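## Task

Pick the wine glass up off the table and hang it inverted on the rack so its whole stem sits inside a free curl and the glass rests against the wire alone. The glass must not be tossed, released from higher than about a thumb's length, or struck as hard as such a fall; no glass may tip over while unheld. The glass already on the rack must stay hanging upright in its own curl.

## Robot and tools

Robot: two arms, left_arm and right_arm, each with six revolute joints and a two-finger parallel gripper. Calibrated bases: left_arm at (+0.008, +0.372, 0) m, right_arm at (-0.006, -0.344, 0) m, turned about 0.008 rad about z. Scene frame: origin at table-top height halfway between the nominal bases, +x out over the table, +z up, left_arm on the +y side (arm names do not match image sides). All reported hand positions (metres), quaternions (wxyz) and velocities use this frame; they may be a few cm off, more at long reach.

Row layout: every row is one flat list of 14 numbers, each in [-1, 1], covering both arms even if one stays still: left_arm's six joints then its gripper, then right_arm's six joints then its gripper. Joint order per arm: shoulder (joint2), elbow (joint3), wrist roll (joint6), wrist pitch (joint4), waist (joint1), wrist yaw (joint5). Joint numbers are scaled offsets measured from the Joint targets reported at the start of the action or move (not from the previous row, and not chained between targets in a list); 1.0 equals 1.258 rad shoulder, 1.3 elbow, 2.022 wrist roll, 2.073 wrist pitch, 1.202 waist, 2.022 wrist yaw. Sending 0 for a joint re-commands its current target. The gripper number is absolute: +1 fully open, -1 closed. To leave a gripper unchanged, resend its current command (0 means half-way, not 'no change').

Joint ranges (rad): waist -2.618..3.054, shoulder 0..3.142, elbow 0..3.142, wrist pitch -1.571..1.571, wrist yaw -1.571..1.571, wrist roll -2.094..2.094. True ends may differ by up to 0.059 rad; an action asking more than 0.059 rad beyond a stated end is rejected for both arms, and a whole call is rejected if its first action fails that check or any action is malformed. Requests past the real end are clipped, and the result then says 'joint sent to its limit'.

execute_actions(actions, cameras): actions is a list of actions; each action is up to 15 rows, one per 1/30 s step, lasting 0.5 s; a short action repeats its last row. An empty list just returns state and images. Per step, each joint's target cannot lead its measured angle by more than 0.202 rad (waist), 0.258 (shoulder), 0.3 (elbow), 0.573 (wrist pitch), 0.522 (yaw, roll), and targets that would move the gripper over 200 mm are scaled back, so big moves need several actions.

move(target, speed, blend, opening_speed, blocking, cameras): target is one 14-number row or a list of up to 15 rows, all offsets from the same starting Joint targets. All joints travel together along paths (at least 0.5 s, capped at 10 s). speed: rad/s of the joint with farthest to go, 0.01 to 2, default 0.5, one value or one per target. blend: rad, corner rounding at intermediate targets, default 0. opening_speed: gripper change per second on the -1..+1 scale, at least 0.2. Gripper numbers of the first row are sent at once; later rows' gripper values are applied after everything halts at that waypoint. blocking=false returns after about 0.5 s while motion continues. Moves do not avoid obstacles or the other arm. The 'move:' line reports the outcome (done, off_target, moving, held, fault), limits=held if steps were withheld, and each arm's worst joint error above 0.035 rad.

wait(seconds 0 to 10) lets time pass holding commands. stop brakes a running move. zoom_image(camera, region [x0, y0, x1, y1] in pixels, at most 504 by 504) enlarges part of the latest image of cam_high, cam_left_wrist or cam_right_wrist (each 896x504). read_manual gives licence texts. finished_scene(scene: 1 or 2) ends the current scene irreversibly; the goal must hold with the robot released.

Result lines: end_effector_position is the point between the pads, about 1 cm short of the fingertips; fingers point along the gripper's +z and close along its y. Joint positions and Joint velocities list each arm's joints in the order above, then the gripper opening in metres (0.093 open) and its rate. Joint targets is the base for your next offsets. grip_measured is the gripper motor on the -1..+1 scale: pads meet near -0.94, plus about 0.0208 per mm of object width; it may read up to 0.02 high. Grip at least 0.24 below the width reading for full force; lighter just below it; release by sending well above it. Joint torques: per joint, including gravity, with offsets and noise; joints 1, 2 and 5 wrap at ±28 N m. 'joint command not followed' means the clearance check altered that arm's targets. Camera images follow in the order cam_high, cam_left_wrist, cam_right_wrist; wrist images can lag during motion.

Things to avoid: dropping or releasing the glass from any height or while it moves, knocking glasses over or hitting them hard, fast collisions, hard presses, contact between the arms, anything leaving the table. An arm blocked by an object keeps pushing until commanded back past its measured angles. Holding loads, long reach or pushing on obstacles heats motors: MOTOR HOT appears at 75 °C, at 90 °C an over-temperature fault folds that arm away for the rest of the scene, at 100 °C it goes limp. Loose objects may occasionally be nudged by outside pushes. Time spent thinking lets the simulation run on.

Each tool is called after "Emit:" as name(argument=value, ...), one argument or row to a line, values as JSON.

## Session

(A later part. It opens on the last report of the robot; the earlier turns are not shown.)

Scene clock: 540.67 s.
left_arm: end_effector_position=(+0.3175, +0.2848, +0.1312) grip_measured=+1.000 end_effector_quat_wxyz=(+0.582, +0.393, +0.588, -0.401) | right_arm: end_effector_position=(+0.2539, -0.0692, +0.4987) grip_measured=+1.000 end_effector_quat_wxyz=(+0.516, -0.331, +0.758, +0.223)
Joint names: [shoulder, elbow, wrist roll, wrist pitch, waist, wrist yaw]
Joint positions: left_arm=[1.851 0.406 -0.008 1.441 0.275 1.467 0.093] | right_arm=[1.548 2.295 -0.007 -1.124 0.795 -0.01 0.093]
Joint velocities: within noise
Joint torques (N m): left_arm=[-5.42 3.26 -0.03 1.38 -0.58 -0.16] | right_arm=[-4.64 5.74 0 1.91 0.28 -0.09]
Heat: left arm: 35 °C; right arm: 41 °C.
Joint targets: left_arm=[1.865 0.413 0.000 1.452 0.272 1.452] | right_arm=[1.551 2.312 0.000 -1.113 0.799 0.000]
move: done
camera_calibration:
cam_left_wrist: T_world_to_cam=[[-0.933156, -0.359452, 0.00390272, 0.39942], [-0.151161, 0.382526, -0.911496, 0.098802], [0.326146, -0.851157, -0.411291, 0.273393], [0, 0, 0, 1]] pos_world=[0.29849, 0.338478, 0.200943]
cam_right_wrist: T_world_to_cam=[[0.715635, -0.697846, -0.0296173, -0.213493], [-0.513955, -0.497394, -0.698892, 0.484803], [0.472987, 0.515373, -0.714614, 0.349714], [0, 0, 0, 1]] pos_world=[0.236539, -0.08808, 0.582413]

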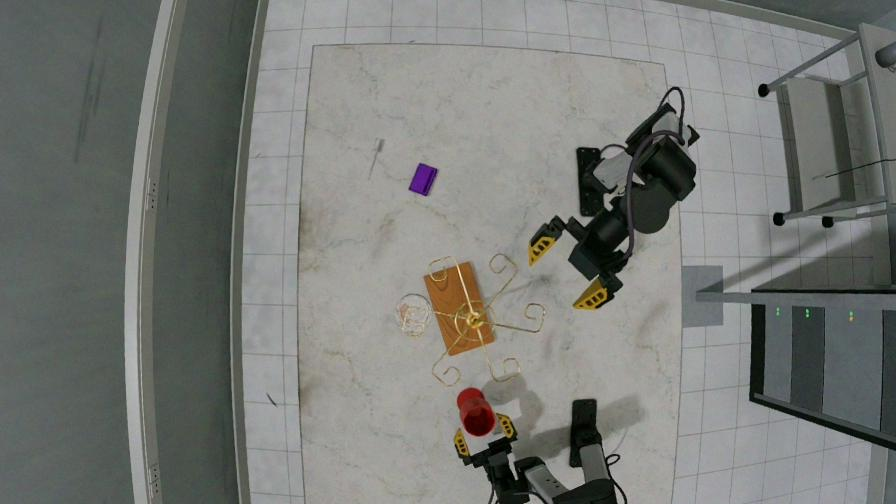

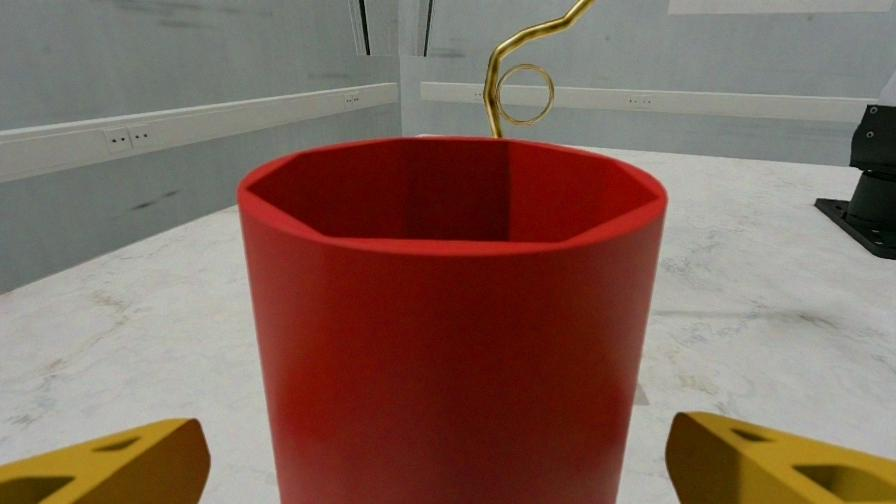

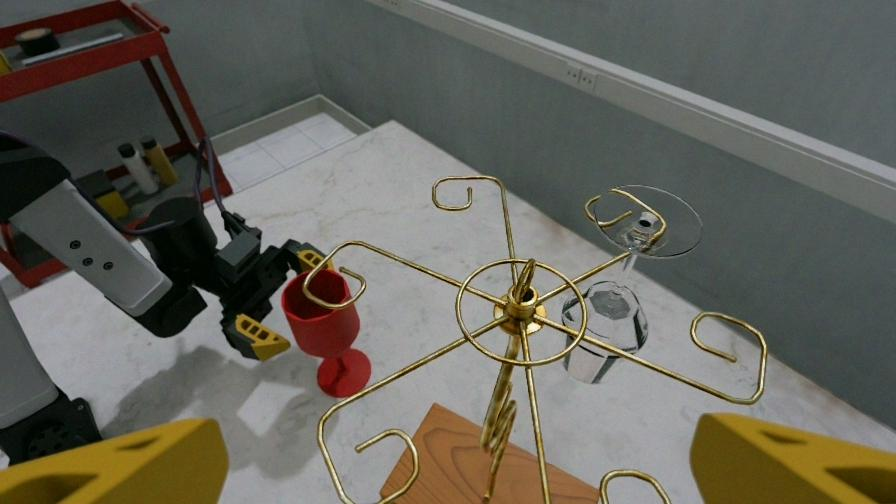

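Emit:
move(
  target=[0.006,0.0107,0,-0.0027,-0.0957,-0.0534,1,0,0,0,0,0,0,1],
  speed=0.2,
)

Emit:
zoom_image(
  camera="cam_high",
  region=[430, 370, 540, 470],
)

Emit:
zoom_image(
  camera="cam_right_wrist",
  region=[180, 200, 400, 400],
)

Scene clock: 561.90 s.
left_arm: end_effector_position=(+0.3229, +0.2556, +0.1280) grip_measured=+1.000 end_effector_quat_wxyz=(+0.578, +0.393, +0.590, -0.405) | right_arm: end_effector_position=(+0.2539, -0.0692, +0.4987) grip_measured=+1.000 end_effector_quat_wxyz=(+0.516, -0.331, +0.758, +0.223)
Joint names: [shoulder, elbow, wrist roll, wrist pitch, waist, wrist yaw]
Joint positions: left_arm=[1.863 0.406 -0.008 1.441 0.16 1.359 0.093] | right_arm=[1.548 2.295 -0.007 -1.124 0.795 -0.01 0.093]
Joint velocities: within noise
Joint torques (N m): left_arm=[-6.12 4.51 0.07 1.45 -0.96 -0.16] | right_arm=[-4.62 5.9 -0.06 1.84 0.34 -0.06]
Heat: left arm: 35 °C; right arm: 41 °C.
Joint targets: left_arm=[1.872 0.426 0.000 1.446 0.157 1.344] | right_arm=[1.551 2.312 0.000 -1.113 0.799 0.000]
move: done
camera_calibration:
cam_left_wrist: T_world_to_cam=[[-0.935495, -0.353019, 0.0150386, 0.391709], [-0.158922, 0.382365, -0.910242, 0.110267], [0.315583, -0.853917, -0.413803, 0.24986], [0, 0, 0, 1]] pos_world=[0.305115, 0.309478, 0.197872]
cam_right_wrist: T_world_to_cam=[[0.715635, -0.697846, -0.0296173, -0.213493], [-0.513955, -0.497394, -0.698892, 0.484803], [0.472987, 0.515373, -0.714614, 0.349714], [0, 0, 0, 1]] pos_world=[0.236539, -0.08808, 0.582413]

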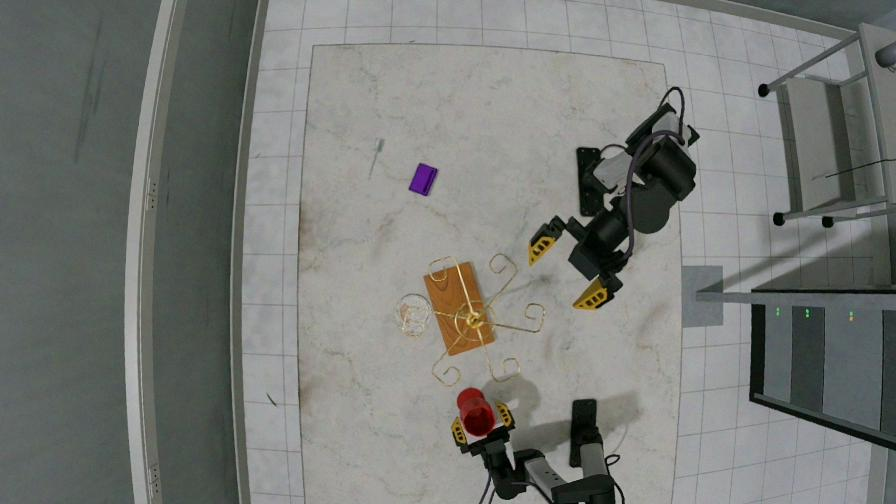

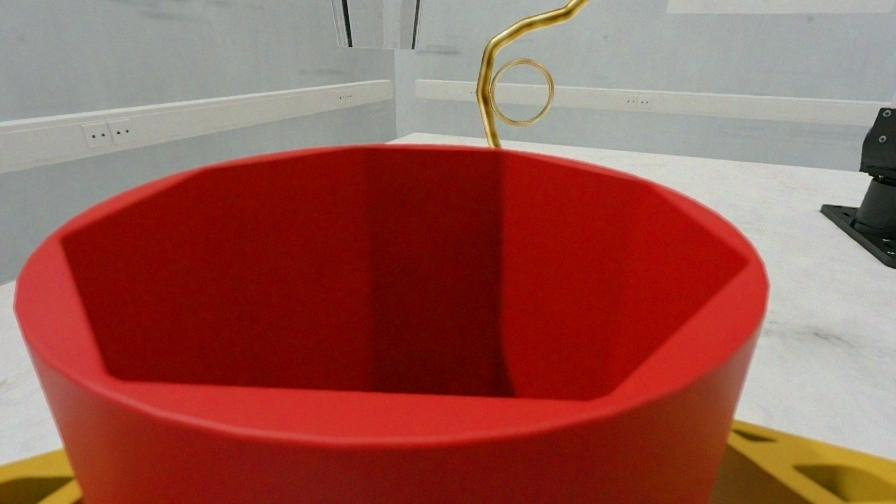

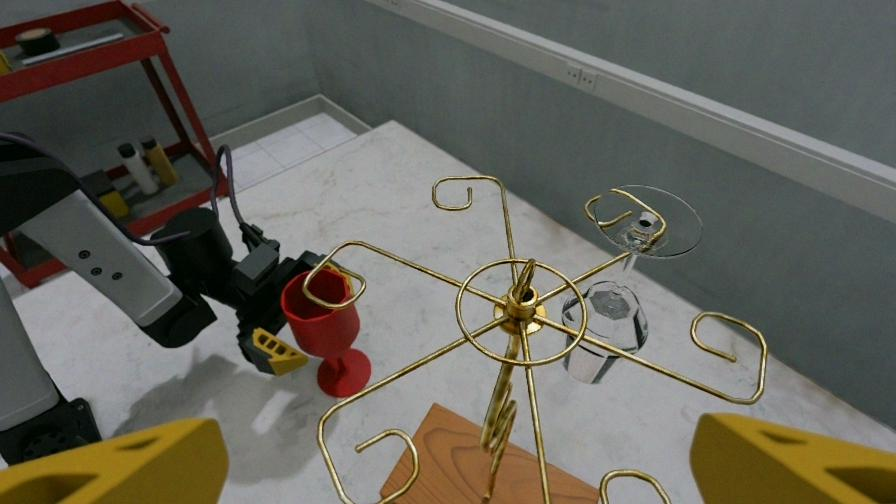

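Scaled by 4.582 from the camera's 896x504 image, which has a finer 1280x720 frame.

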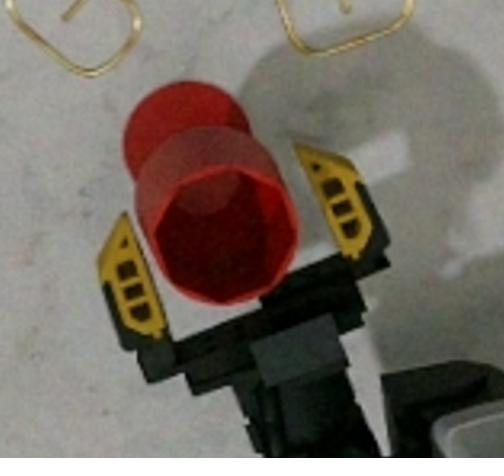

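Scaled by 2.291 from the camera's 896x504 image, which has a finer 1280x720 frame.

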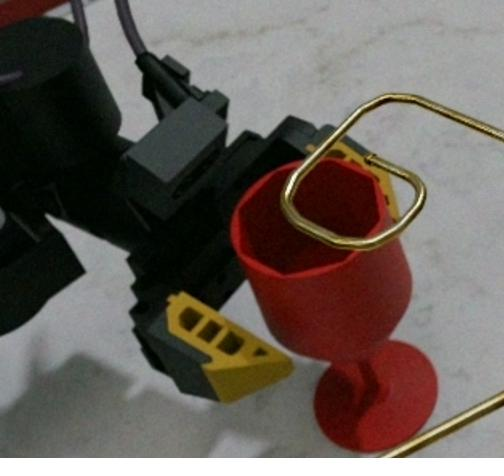

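Emit:
move(
  target=[0.002,0.026,0,0,0,0,1,0,0,0,0,0,0,1],
  speed=0.2,
)

Emit:
zoom_image(
  camera="cam_high",
  region=[430, 370, 540, 470],
)

Scene clock: 576.63 s.
left_arm: end_effector_position=(+0.3313, +0.2570, +0.1350) grip_measured=+1.000 end_effector_quat_wxyz=(+0.587, +0.401, +0.581, -0.397) | right_arm: end_effector_position=(+0.2539, -0.0692, +0.4987) grip_measured=+1.000 end_effector_quat_wxyz=(+0.516, -0.331, +0.758, +0.224)
Joint names: [shoulder, elbow, wrist roll, wrist pitch, waist, wrist yaw]
Joint positions: left_arm=[1.863 0.441 -0.008 1.441 0.16 1.358 0.093] | right_arm=[1.548 2.295 -0.007 -1.124 0.795 -0.01 0.093]
Joint velocities: within noise
Joint torques (N m): left_arm=[-5.93 4.22 -0.01 1.41 -0.75 -0.16] | right_arm=[-4.72 5.94 -0.07 1.89 0.38 -0.08]
Heat: left arm: 35 °C; right arm: 42 °C.
Joint targets: left_arm=[1.875 0.460 0.000 1.446 0.157 1.344] | right_arm=[1.551 2.312 0.000 -1.113 0.799 0.000]
move: done
camera_calibration:
cam_left_wrist: T_world_to_cam=[[-0.935016, -0.354078, -0.0193424, 0.404627], [-0.12777, 0.387283, -0.913065, 0.106285], [0.330787, -0.851259, -0.407356, 0.244744], [0, 0, 0, 1]] pos_world=[0.310955, 0.310447, 0.204569]
cam_right_wrist: T_world_to_cam=[[0.715529, -0.697939, -0.0299717, -0.213295], [-0.514206, -0.497153, -0.698879, 0.484877], [0.472874, 0.51548, -0.714612, 0.349749], [0, 0, 0, 1]] pos_world=[0.236558, -0.0880978, 0.582412]

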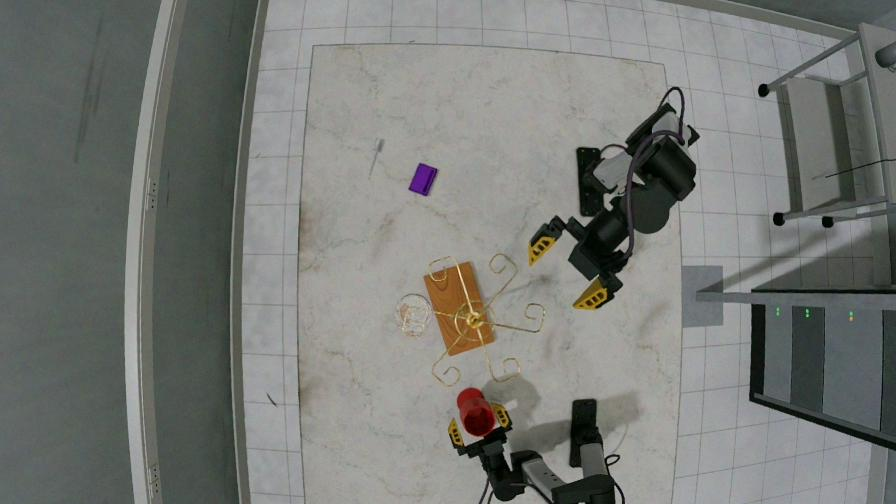

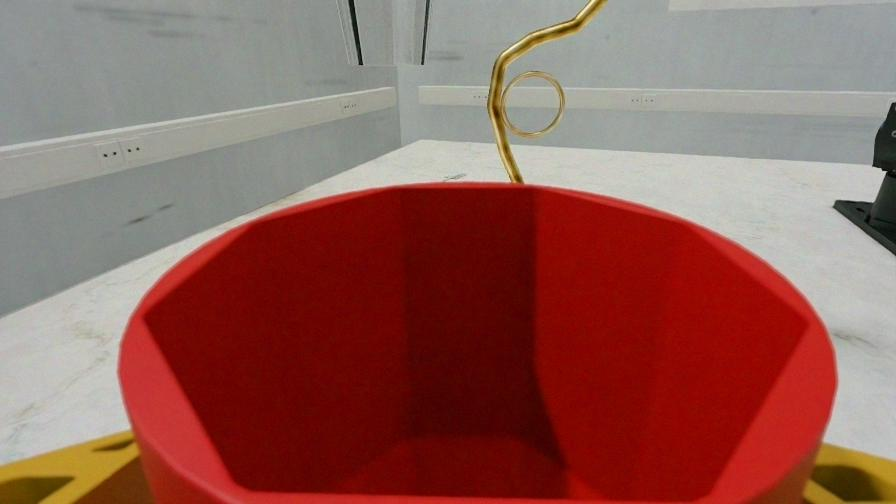

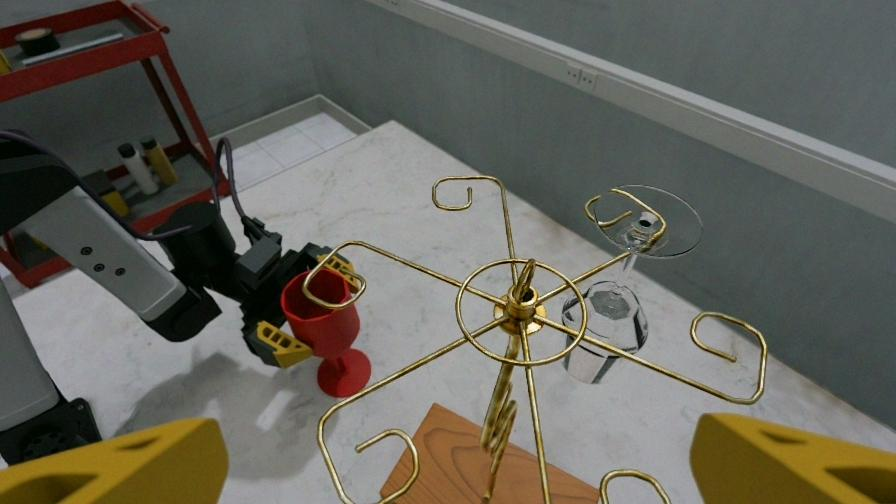

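Scaled by 4.582 from the camera's 896x504 image, which has a finer 1280x720 frame.

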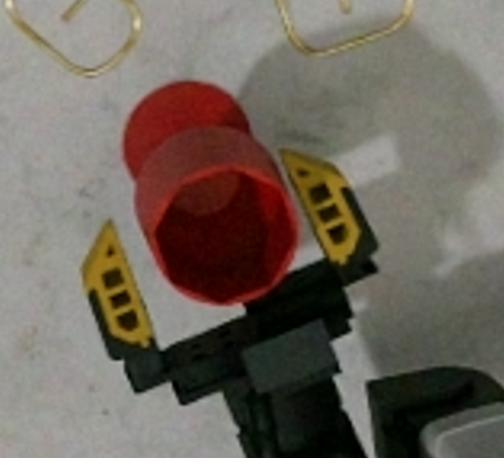

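Emit:
move(
  target=[0,0,0,0,0,0.02,1,0,0,0,0,0,0,1],
  speed=0.2,
)

Emit:
zoom_image(
  camera="cam_high",
  region=[430, 370, 540, 470],
)

Scene clock: 586.87 s.
left_arm: end_effector_position=(+0.3293, +0.2563, +0.1350) grip_measured=+1.000 end_effector_quat_wxyz=(+0.585, +0.404, +0.578, -0.400) | right_arm: end_effector_position=(+0.2539, -0.0692, +0.4987) grip_measured=+1.000 end_effector_quat_wxyz=(+0.516, -0.331, +0.758, +0.224)
Joint names: [shoulder, elbow, wrist roll, wrist pitch, waist, wrist yaw]
Joint positions: left_arm=[1.863 0.441 -0.008 1.441 0.16 1.37 0.093] | right_arm=[1.548 2.295 -0.007 -1.124 0.795 -0.01 0.093]
Joint velocities: within noise
Joint torques (N m): left_arm=[-6.01 4.38 0.06 1.44 -0.7 0.15] | right_arm=[-4.63 5.86 -0.04 1.88 0.35 -0.09]
Heat: left arm: 35 °C; right arm: 42 °C.
Joint targets: left_arm=[1.875 0.460 0.000 1.446 0.157 1.385] | right_arm=[1.551 2.312 0.000 -1.113 0.799 0.000]
move: done
camera_calibration:
cam_left_wrist: T_world_to_cam=[[-0.939268, -0.342635, -0.0193872, 0.401046], [-0.123066, 0.38902, -0.912972, 0.104284], [0.320358, -0.85514, -0.407561, 0.249192], [0, 0, 0, 1]] pos_world=[0.309692, 0.309938, 0.204544]
cam_right_wrist: T_world_to_cam=[[0.715529, -0.697939, -0.0299717, -0.213295], [-0.514206, -0.497153, -0.698879, 0.484877], [0.472874, 0.51548, -0.714612, 0.349749], [0, 0, 0, 1]] pos_world=[0.236558, -0.0880978, 0.582412]

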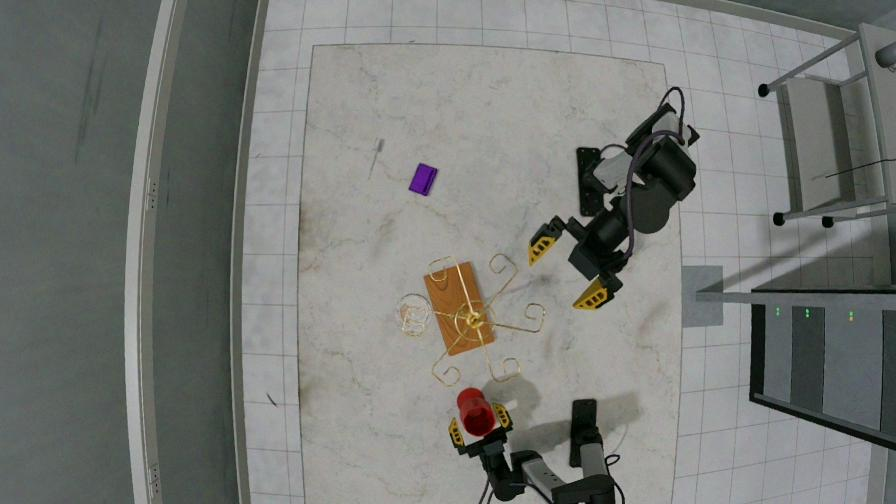

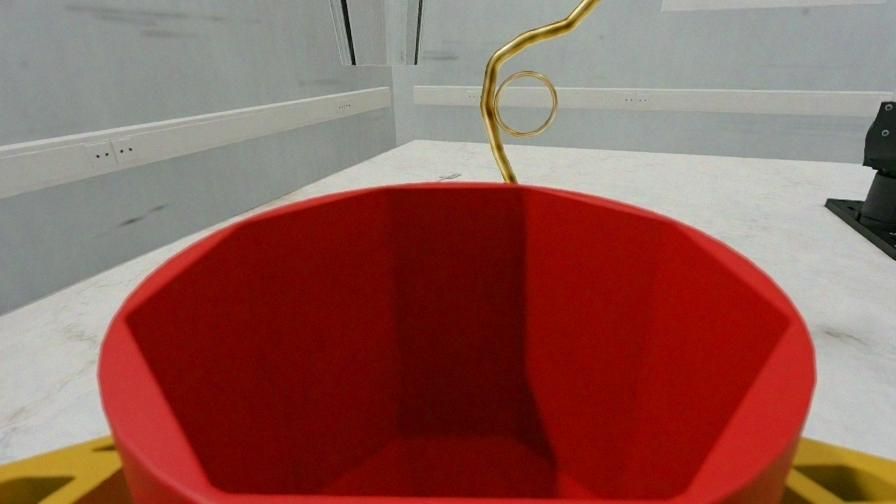

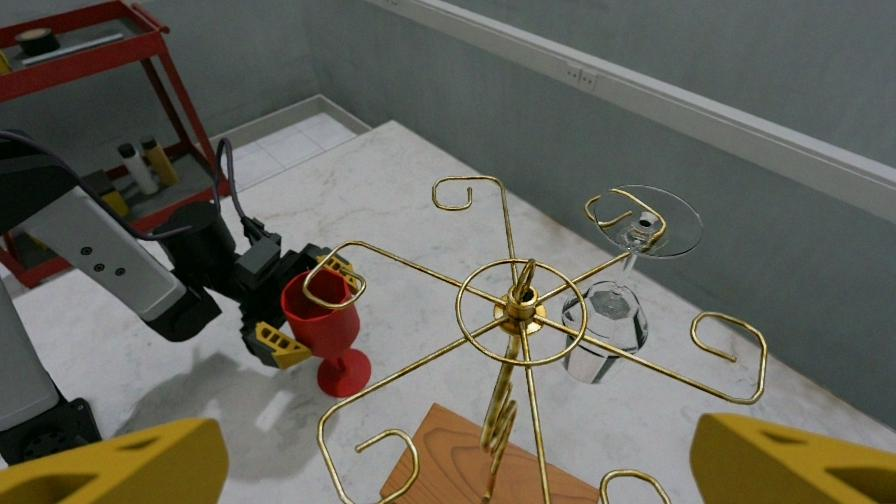

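Scaled by 4.582 from the camera's 896x504 image, which has a finer 1280x720 frame.

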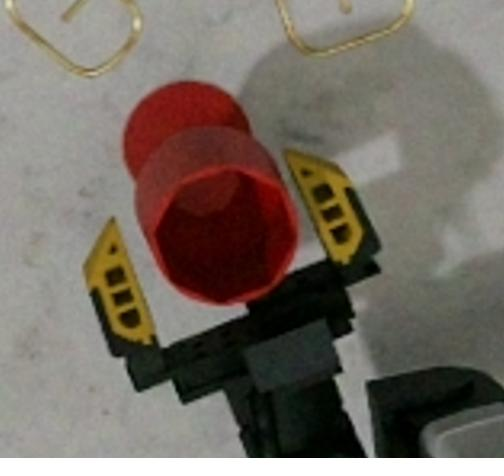

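Emit:
move(
  target=[0,0,0,0,0,0,0.4,0,0,0,0,0,0,1],
  opening_speed=0.4,
)

Emit:
zoom_image(
  camera="cam_high",
  region=[430, 370, 540, 470],
)

Emit:
zoom_image(
  camera="cam_right_wrist",
  region=[180, 200, 400, 400],
)

Scene clock: 597.03 s.
left_arm: end_effector_position=(+0.3289, +0.2561, +0.1350) grip_measured=+0.561 end_effector_quat_wxyz=(+0.584, +0.405, +0.578, -0.401) | right_arm: end_effector_position=(+0.2539, -0.0692, +0.4987) grip_measured=+1.000 end_effector_quat_wxyz=(+0.516, -0.331, +0.758, +0.224)
Joint names: [shoulder, elbow, wrist roll, wrist pitch, waist, wrist yaw]
Joint positions: left_arm=[1.863 0.441 -0.008 1.441 0.16 1.372 0.072] | right_arm=[1.548 2.295 -0.007 -1.124 0.795 -0.01 0.093]
Joint velocities: within noise
Joint torques (N m): left_arm=[-6.09 4.37 -0.01 1.43 -0.72 0.14] | right_arm=[-4.6 5.81 -0.04 1.85 0.44 -0.08]
Heat: left arm: 36 °C; right arm: 42 °C.
Joint targets: left_arm=[1.875 0.460 0.000 1.446 0.157 1.385] | right_arm=[1.551 2.312 0.000 -1.113 0.799 0.000]
move: done
camera_calibration:
cam_left_wrist: T_world_to_cam=[[-0.94018, -0.340125, -0.0193966, 0.400254], [-0.122034, 0.389393, -0.912952, 0.103848], [0.318071, -0.855972, -0.407606, 0.25016], [0, 0, 0, 1]] pos_world=[0.309416, 0.309829, 0.204539]
cam_right_wrist: T_world_to_cam=[[0.715529, -0.697939, -0.0299717, -0.213295], [-0.514206, -0.497153, -0.698879, 0.484877], [0.472874, 0.51548, -0.714612, 0.349749], [0, 0, 0, 1]] pos_world=[0.236558, -0.0880978, 0.582412]

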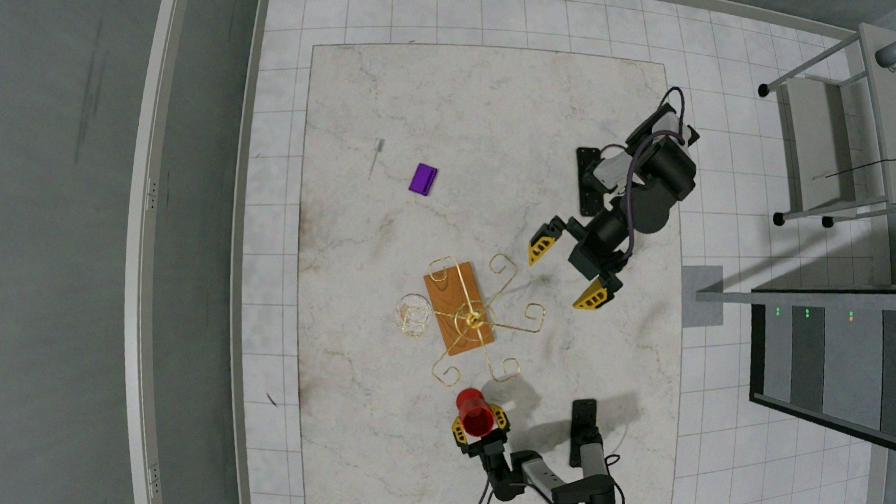

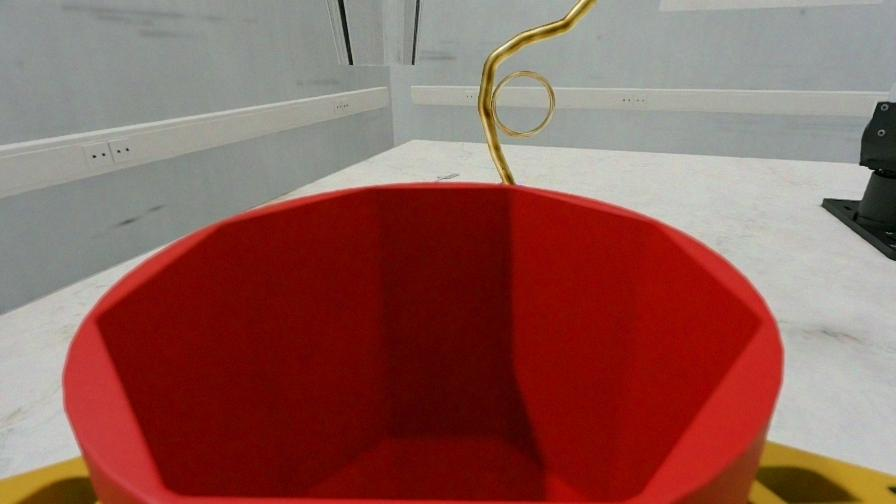

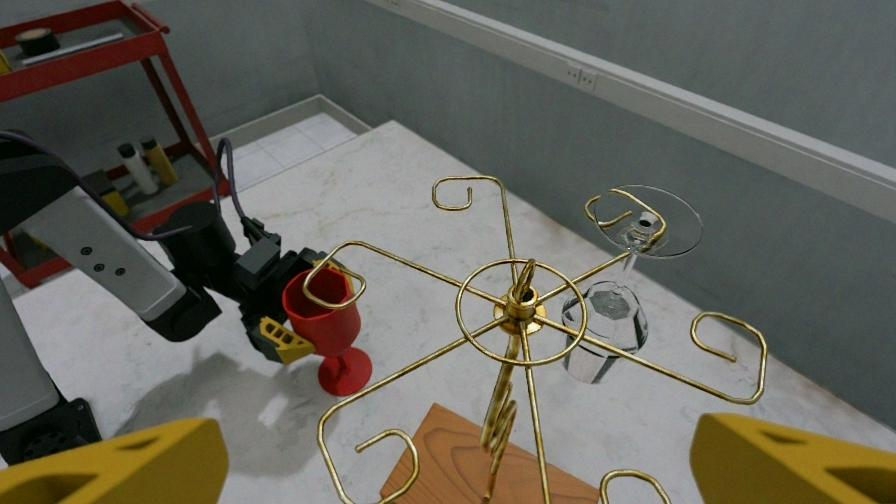

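Scaled by 4.582 from the camera's 896x504 image, which has a finer 1280x720 frame.

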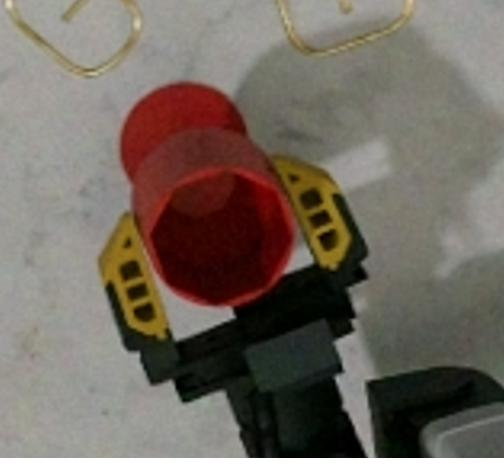

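Scaled by 2.291 from the camera's 896x504 image, which has a finer 1280x720 frame.

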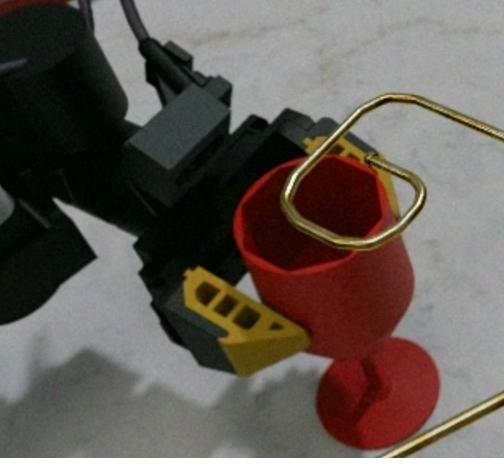

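Emit:
move(
  target=[
    [-0.0318,0.0277,0,-0.0367,0,0,0.4,0,0,0,0,0,0,1],
    [-0.3172,0.279,0,-0.3823,0.2438,0.0865,0.4,0,0,0,0,0,0,1],
  ],
  speed=[0.2,0.6],
  blend=0.02,
)

Scene clock: 701.80 s.
left_arm: end_effector_position=(+0.3555, +0.3512, +0.2596) grip_measured=+0.549 end_effector_quat_wxyz=(+0.592, +0.351, +0.614, -0.386) | right_arm: end_effector_position=(+0.2539, -0.0692, +0.4987) grip_measured=+1.000 end_effector_quat_wxyz=(+0.516, -0.331, +0.758, +0.224)
Joint names: [shoulder, elbow, wrist roll, wrist pitch, waist, wrist yaw]
Joint positions: left_arm=[1.5 0.794 -0.007 0.654 0.446 1.544 0.072] | right_arm=[1.548 2.295 -0.007 -1.124 0.795 -0.01 0.093]
Joint velocities: within noise
Joint torques (N m): left_arm=[-8.87 7.36 -0.02 1.28 -0.13 0.11] | right_arm=[-4.75 5.86 -0.06 1.87 0.32 -0.07]
Heat: left arm: 37 °C; right arm: 44 °C.
Joint targets: left_arm=[1.476 0.823 0.000 0.654 0.450 1.559] | right_arm=[1.551 2.312 0.000 -1.113 0.799 0.000]
move: done
camera_calibration:
cam_left_wrist: T_world_to_cam=[[-0.89426, -0.444782, 0.049674, 0.462551], [-0.223851, 0.348412, -0.91022, 0.233723], [0.387542, -0.825093, -0.411136, 0.339311], [0, 0, 0, 1]] pos_world=[0.334463, 0.404266, 0.329266]
cam_right_wrist: T_world_to_cam=[[0.715529, -0.697939, -0.0299717, -0.213295], [-0.514206, -0.497153, -0.698879, 0.484877], [0.472874, 0.51548, -0.714612, 0.349749], [0, 0, 0, 1]] pos_world=[0.236558, -0.0880978, 0.582412]

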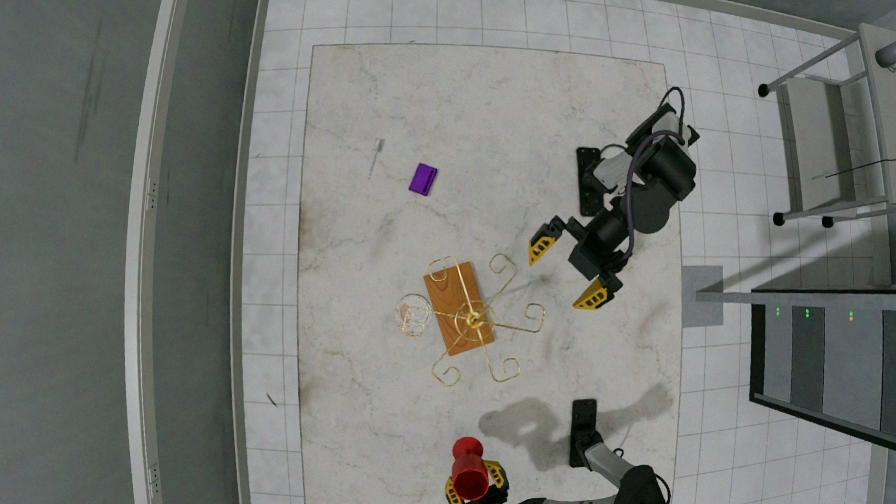

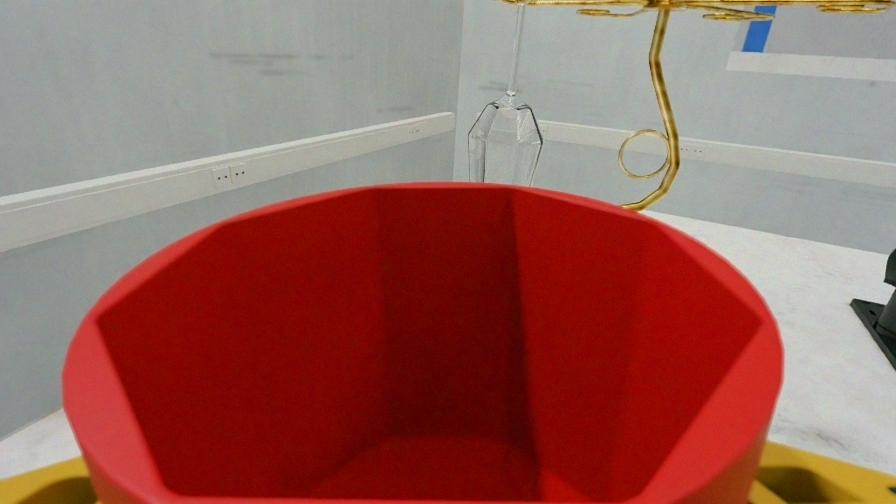

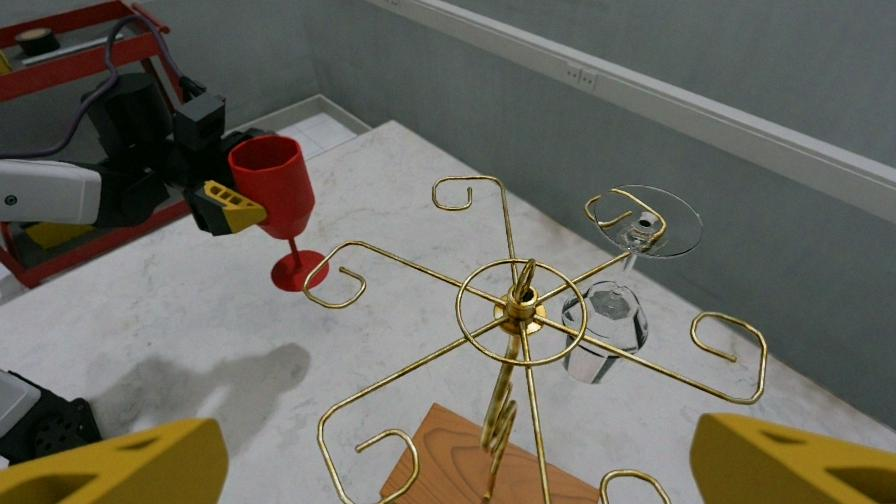

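Emit:
move(
  target=[0.1637,0.3941,-0.7769,-0.9056,0,0,0.4,0,0,0,0,0,0,1],
  speed=0.7,
)

Scene clock: 714.57 s.
left_arm: end_effector_position=(+0.3476, +0.3474, +0.2652) grip_measured=+0.548 end_effector_quat_wxyz=(+0.373, +0.606, -0.381, +0.590) | right_arm: end_effector_position=(+0.2539, -0.0692, +0.4987) grip_measured=+1.000 end_effector_quat_wxyz=(+0.516, -0.331, +0.758, +0.224)
Joint names: [shoulder, elbow, wrist roll, wrist pitch, waist, wrist yaw]
Joint positions: left_arm=[1.674 1.304 -1.56 -1.213 0.446 1.546 0.072] | right_arm=[1.548 2.295 -0.007 -1.124 0.795 -0.01 0.093]
Joint velocities: within noise
Joint torques (N m): left_arm=[-7.28 7.15 -0.17 0.18 -0.24 0.67] | right_arm=[-4.49 5.79 -0.01 1.88 0.36 -0.12]
Heat: left arm: 36 °C; right arm: 44 °C.
Joint targets: left_arm=[1.682 1.335 -1.571 -1.223 0.450 1.559] | right_arm=[1.551 2.312 0.000 -1.113 0.799 0.000]
move: done
camera_calibration:
cam_left_wrist: T_world_to_cam=[[0.897824, 0.44029, 0.00754499, -0.465765], [-0.177038, 0.345215, 0.921675, -0.262638], [0.4032, -0.828837, 0.38789, 0.1255], [0, 0, 0, 1]] pos_world=[0.321076, 0.399758, 0.196901]
cam_right_wrist: T_world_to_cam=[[0.715529, -0.697939, -0.0299717, -0.213295], [-0.514206, -0.497153, -0.698879, 0.484877], [0.472874, 0.51548, -0.714612, 0.349749], [0, 0, 0, 1]] pos_world=[0.236558, -0.0880978, 0.582412]

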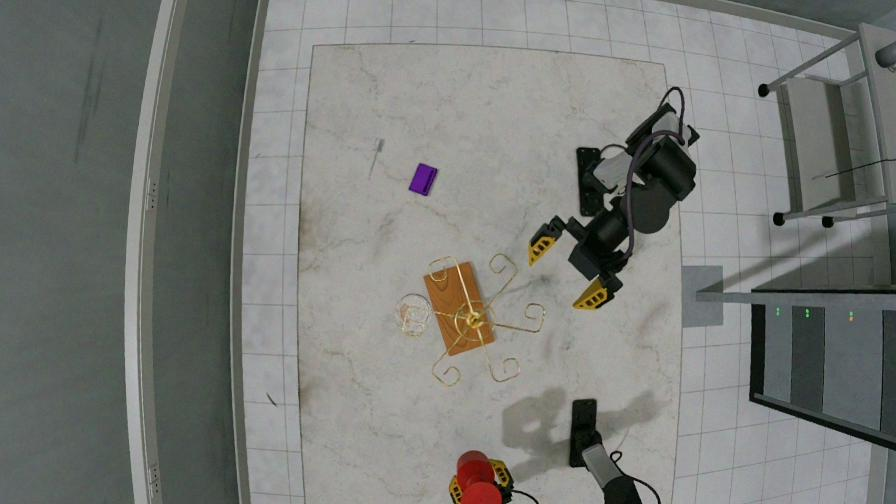

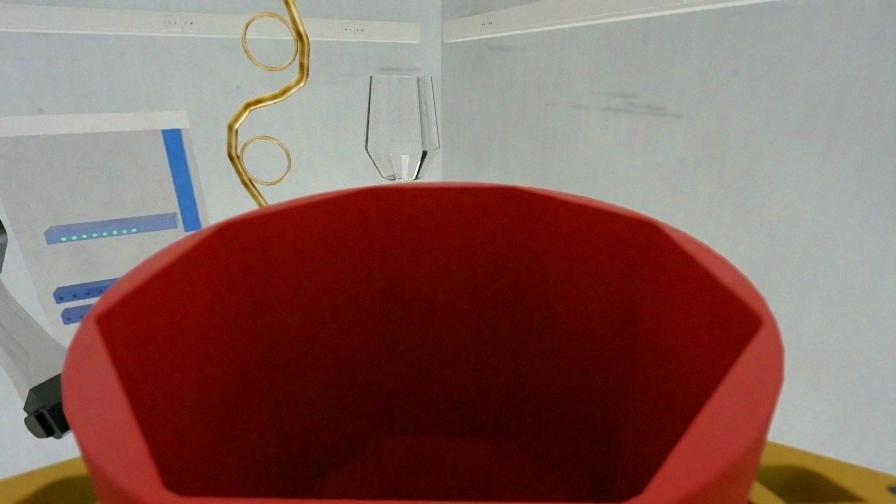

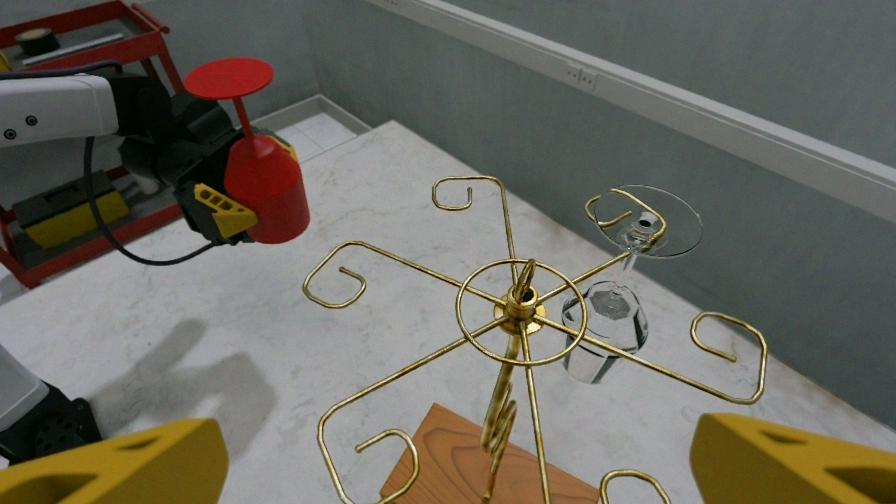

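Emit:
move(
  target=[0.0231,0.0253,0,-0.0023,-0.6348,0,0.4,0,0,0,0,0,0,1],
  speed=0.5,
)

Emit:
zoom_image(
  camera="cam_high",
  region=[440, 330, 560, 430],
)

Emit:
zoom_image(
  camera="cam_right_wrist",
  region=[230, 150, 510, 450],
)

Scene clock: 734.83 s.
left_arm: end_effector_position=(+0.2444, +0.1174, +0.2653) grip_measured=+0.548 end_effector_quat_wxyz=(+0.566, +0.422, -0.578, +0.409) | right_arm: end_effector_position=(+0.2539, -0.0692, +0.4987) grip_measured=+1.000 end_effector_quat_wxyz=(+0.516, -0.331, +0.758, +0.224)
Joint names: [shoulder, elbow, wrist roll, wrist pitch, waist, wrist yaw]
Joint positions: left_arm=[1.703 1.337 -1.561 -1.219 -0.314 1.546 0.072] | right_arm=[1.548 2.295 -0.007 -1.124 0.795 -0.01 0.093]
Joint velocities: within noise
Joint torques (N m): left_arm=[-7.58 7.02 -0.2 0.17 -0.35 0.61] | right_arm=[-4.67 5.67 -0.05 1.86 0.34 -0.04]
Heat: left arm: 37 °C; right arm: 44 °C.
Joint targets: left_arm=[1.711 1.368 -1.571 -1.228 -0.313 1.559] | right_arm=[1.551 2.312 0.000 -1.113 0.799 0.000]
move: done
camera_calibration:
cam_left_wrist: T_world_to_cam=[[0.953925, -0.300011, 0.00449365, -0.197812], [0.112416, 0.371247, 0.921704, -0.275364], [-0.278189, -0.878732, 0.387868, 0.148835], [0, 0, 0, 1]] pos_world=[0.261058, 0.173668, 0.196965]
cam_right_wrist: T_world_to_cam=[[0.715529, -0.697939, -0.0299717, -0.213295], [-0.514206, -0.497153, -0.698879, 0.484877], [0.472874, 0.51548, -0.714612, 0.349749], [0, 0, 0, 1]] pos_world=[0.236558, -0.0880978, 0.582412]

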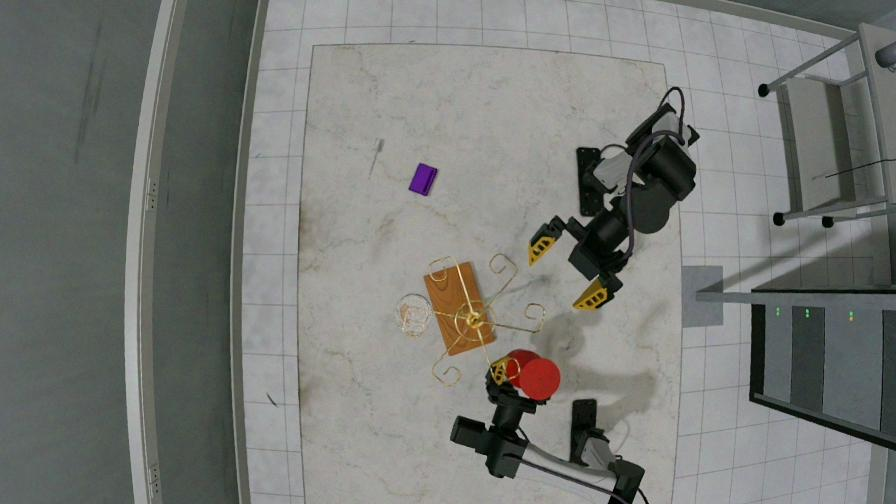

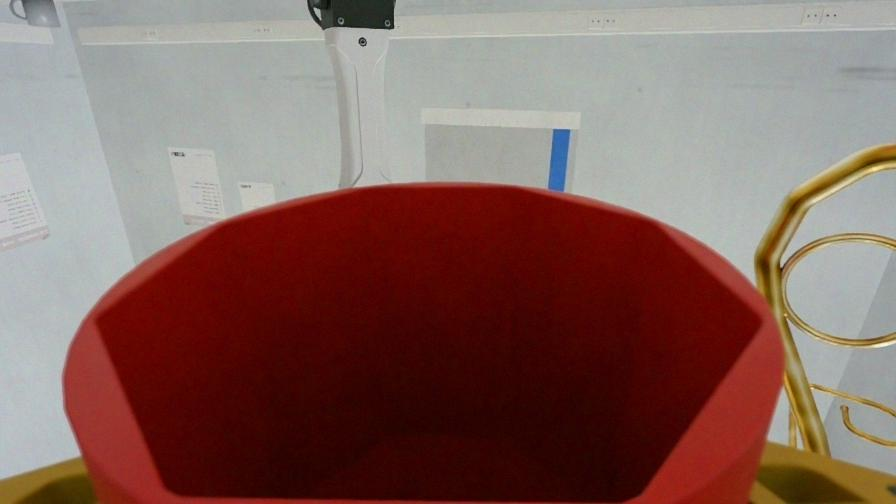

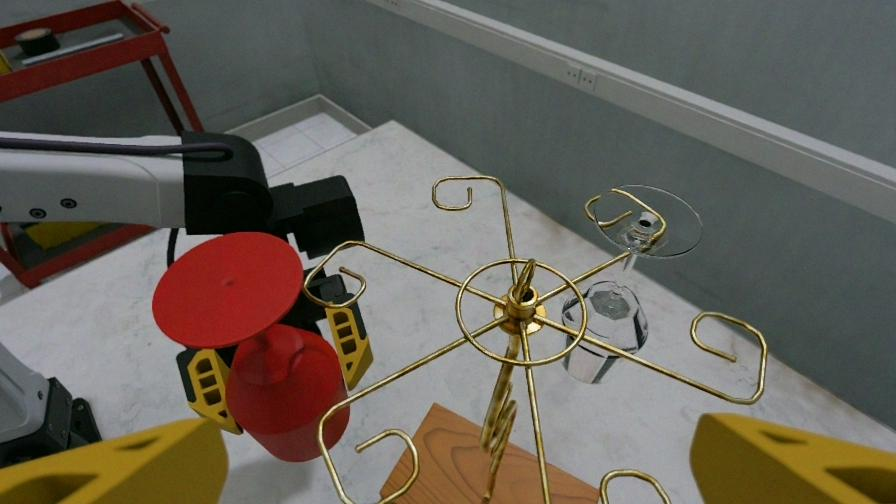

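Scaled by 4.200 from the camera's 896x504 image, which has a finer 1280x720 frame.

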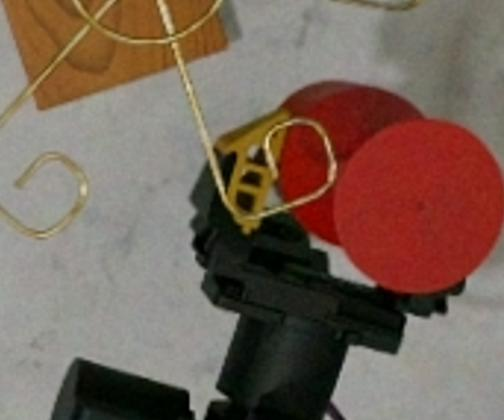

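Scaled by 1.680 from the camera's 896x504 image, which has a finer 1280x720 frame.

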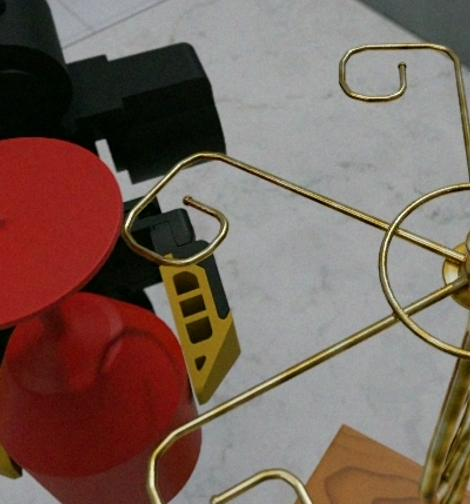

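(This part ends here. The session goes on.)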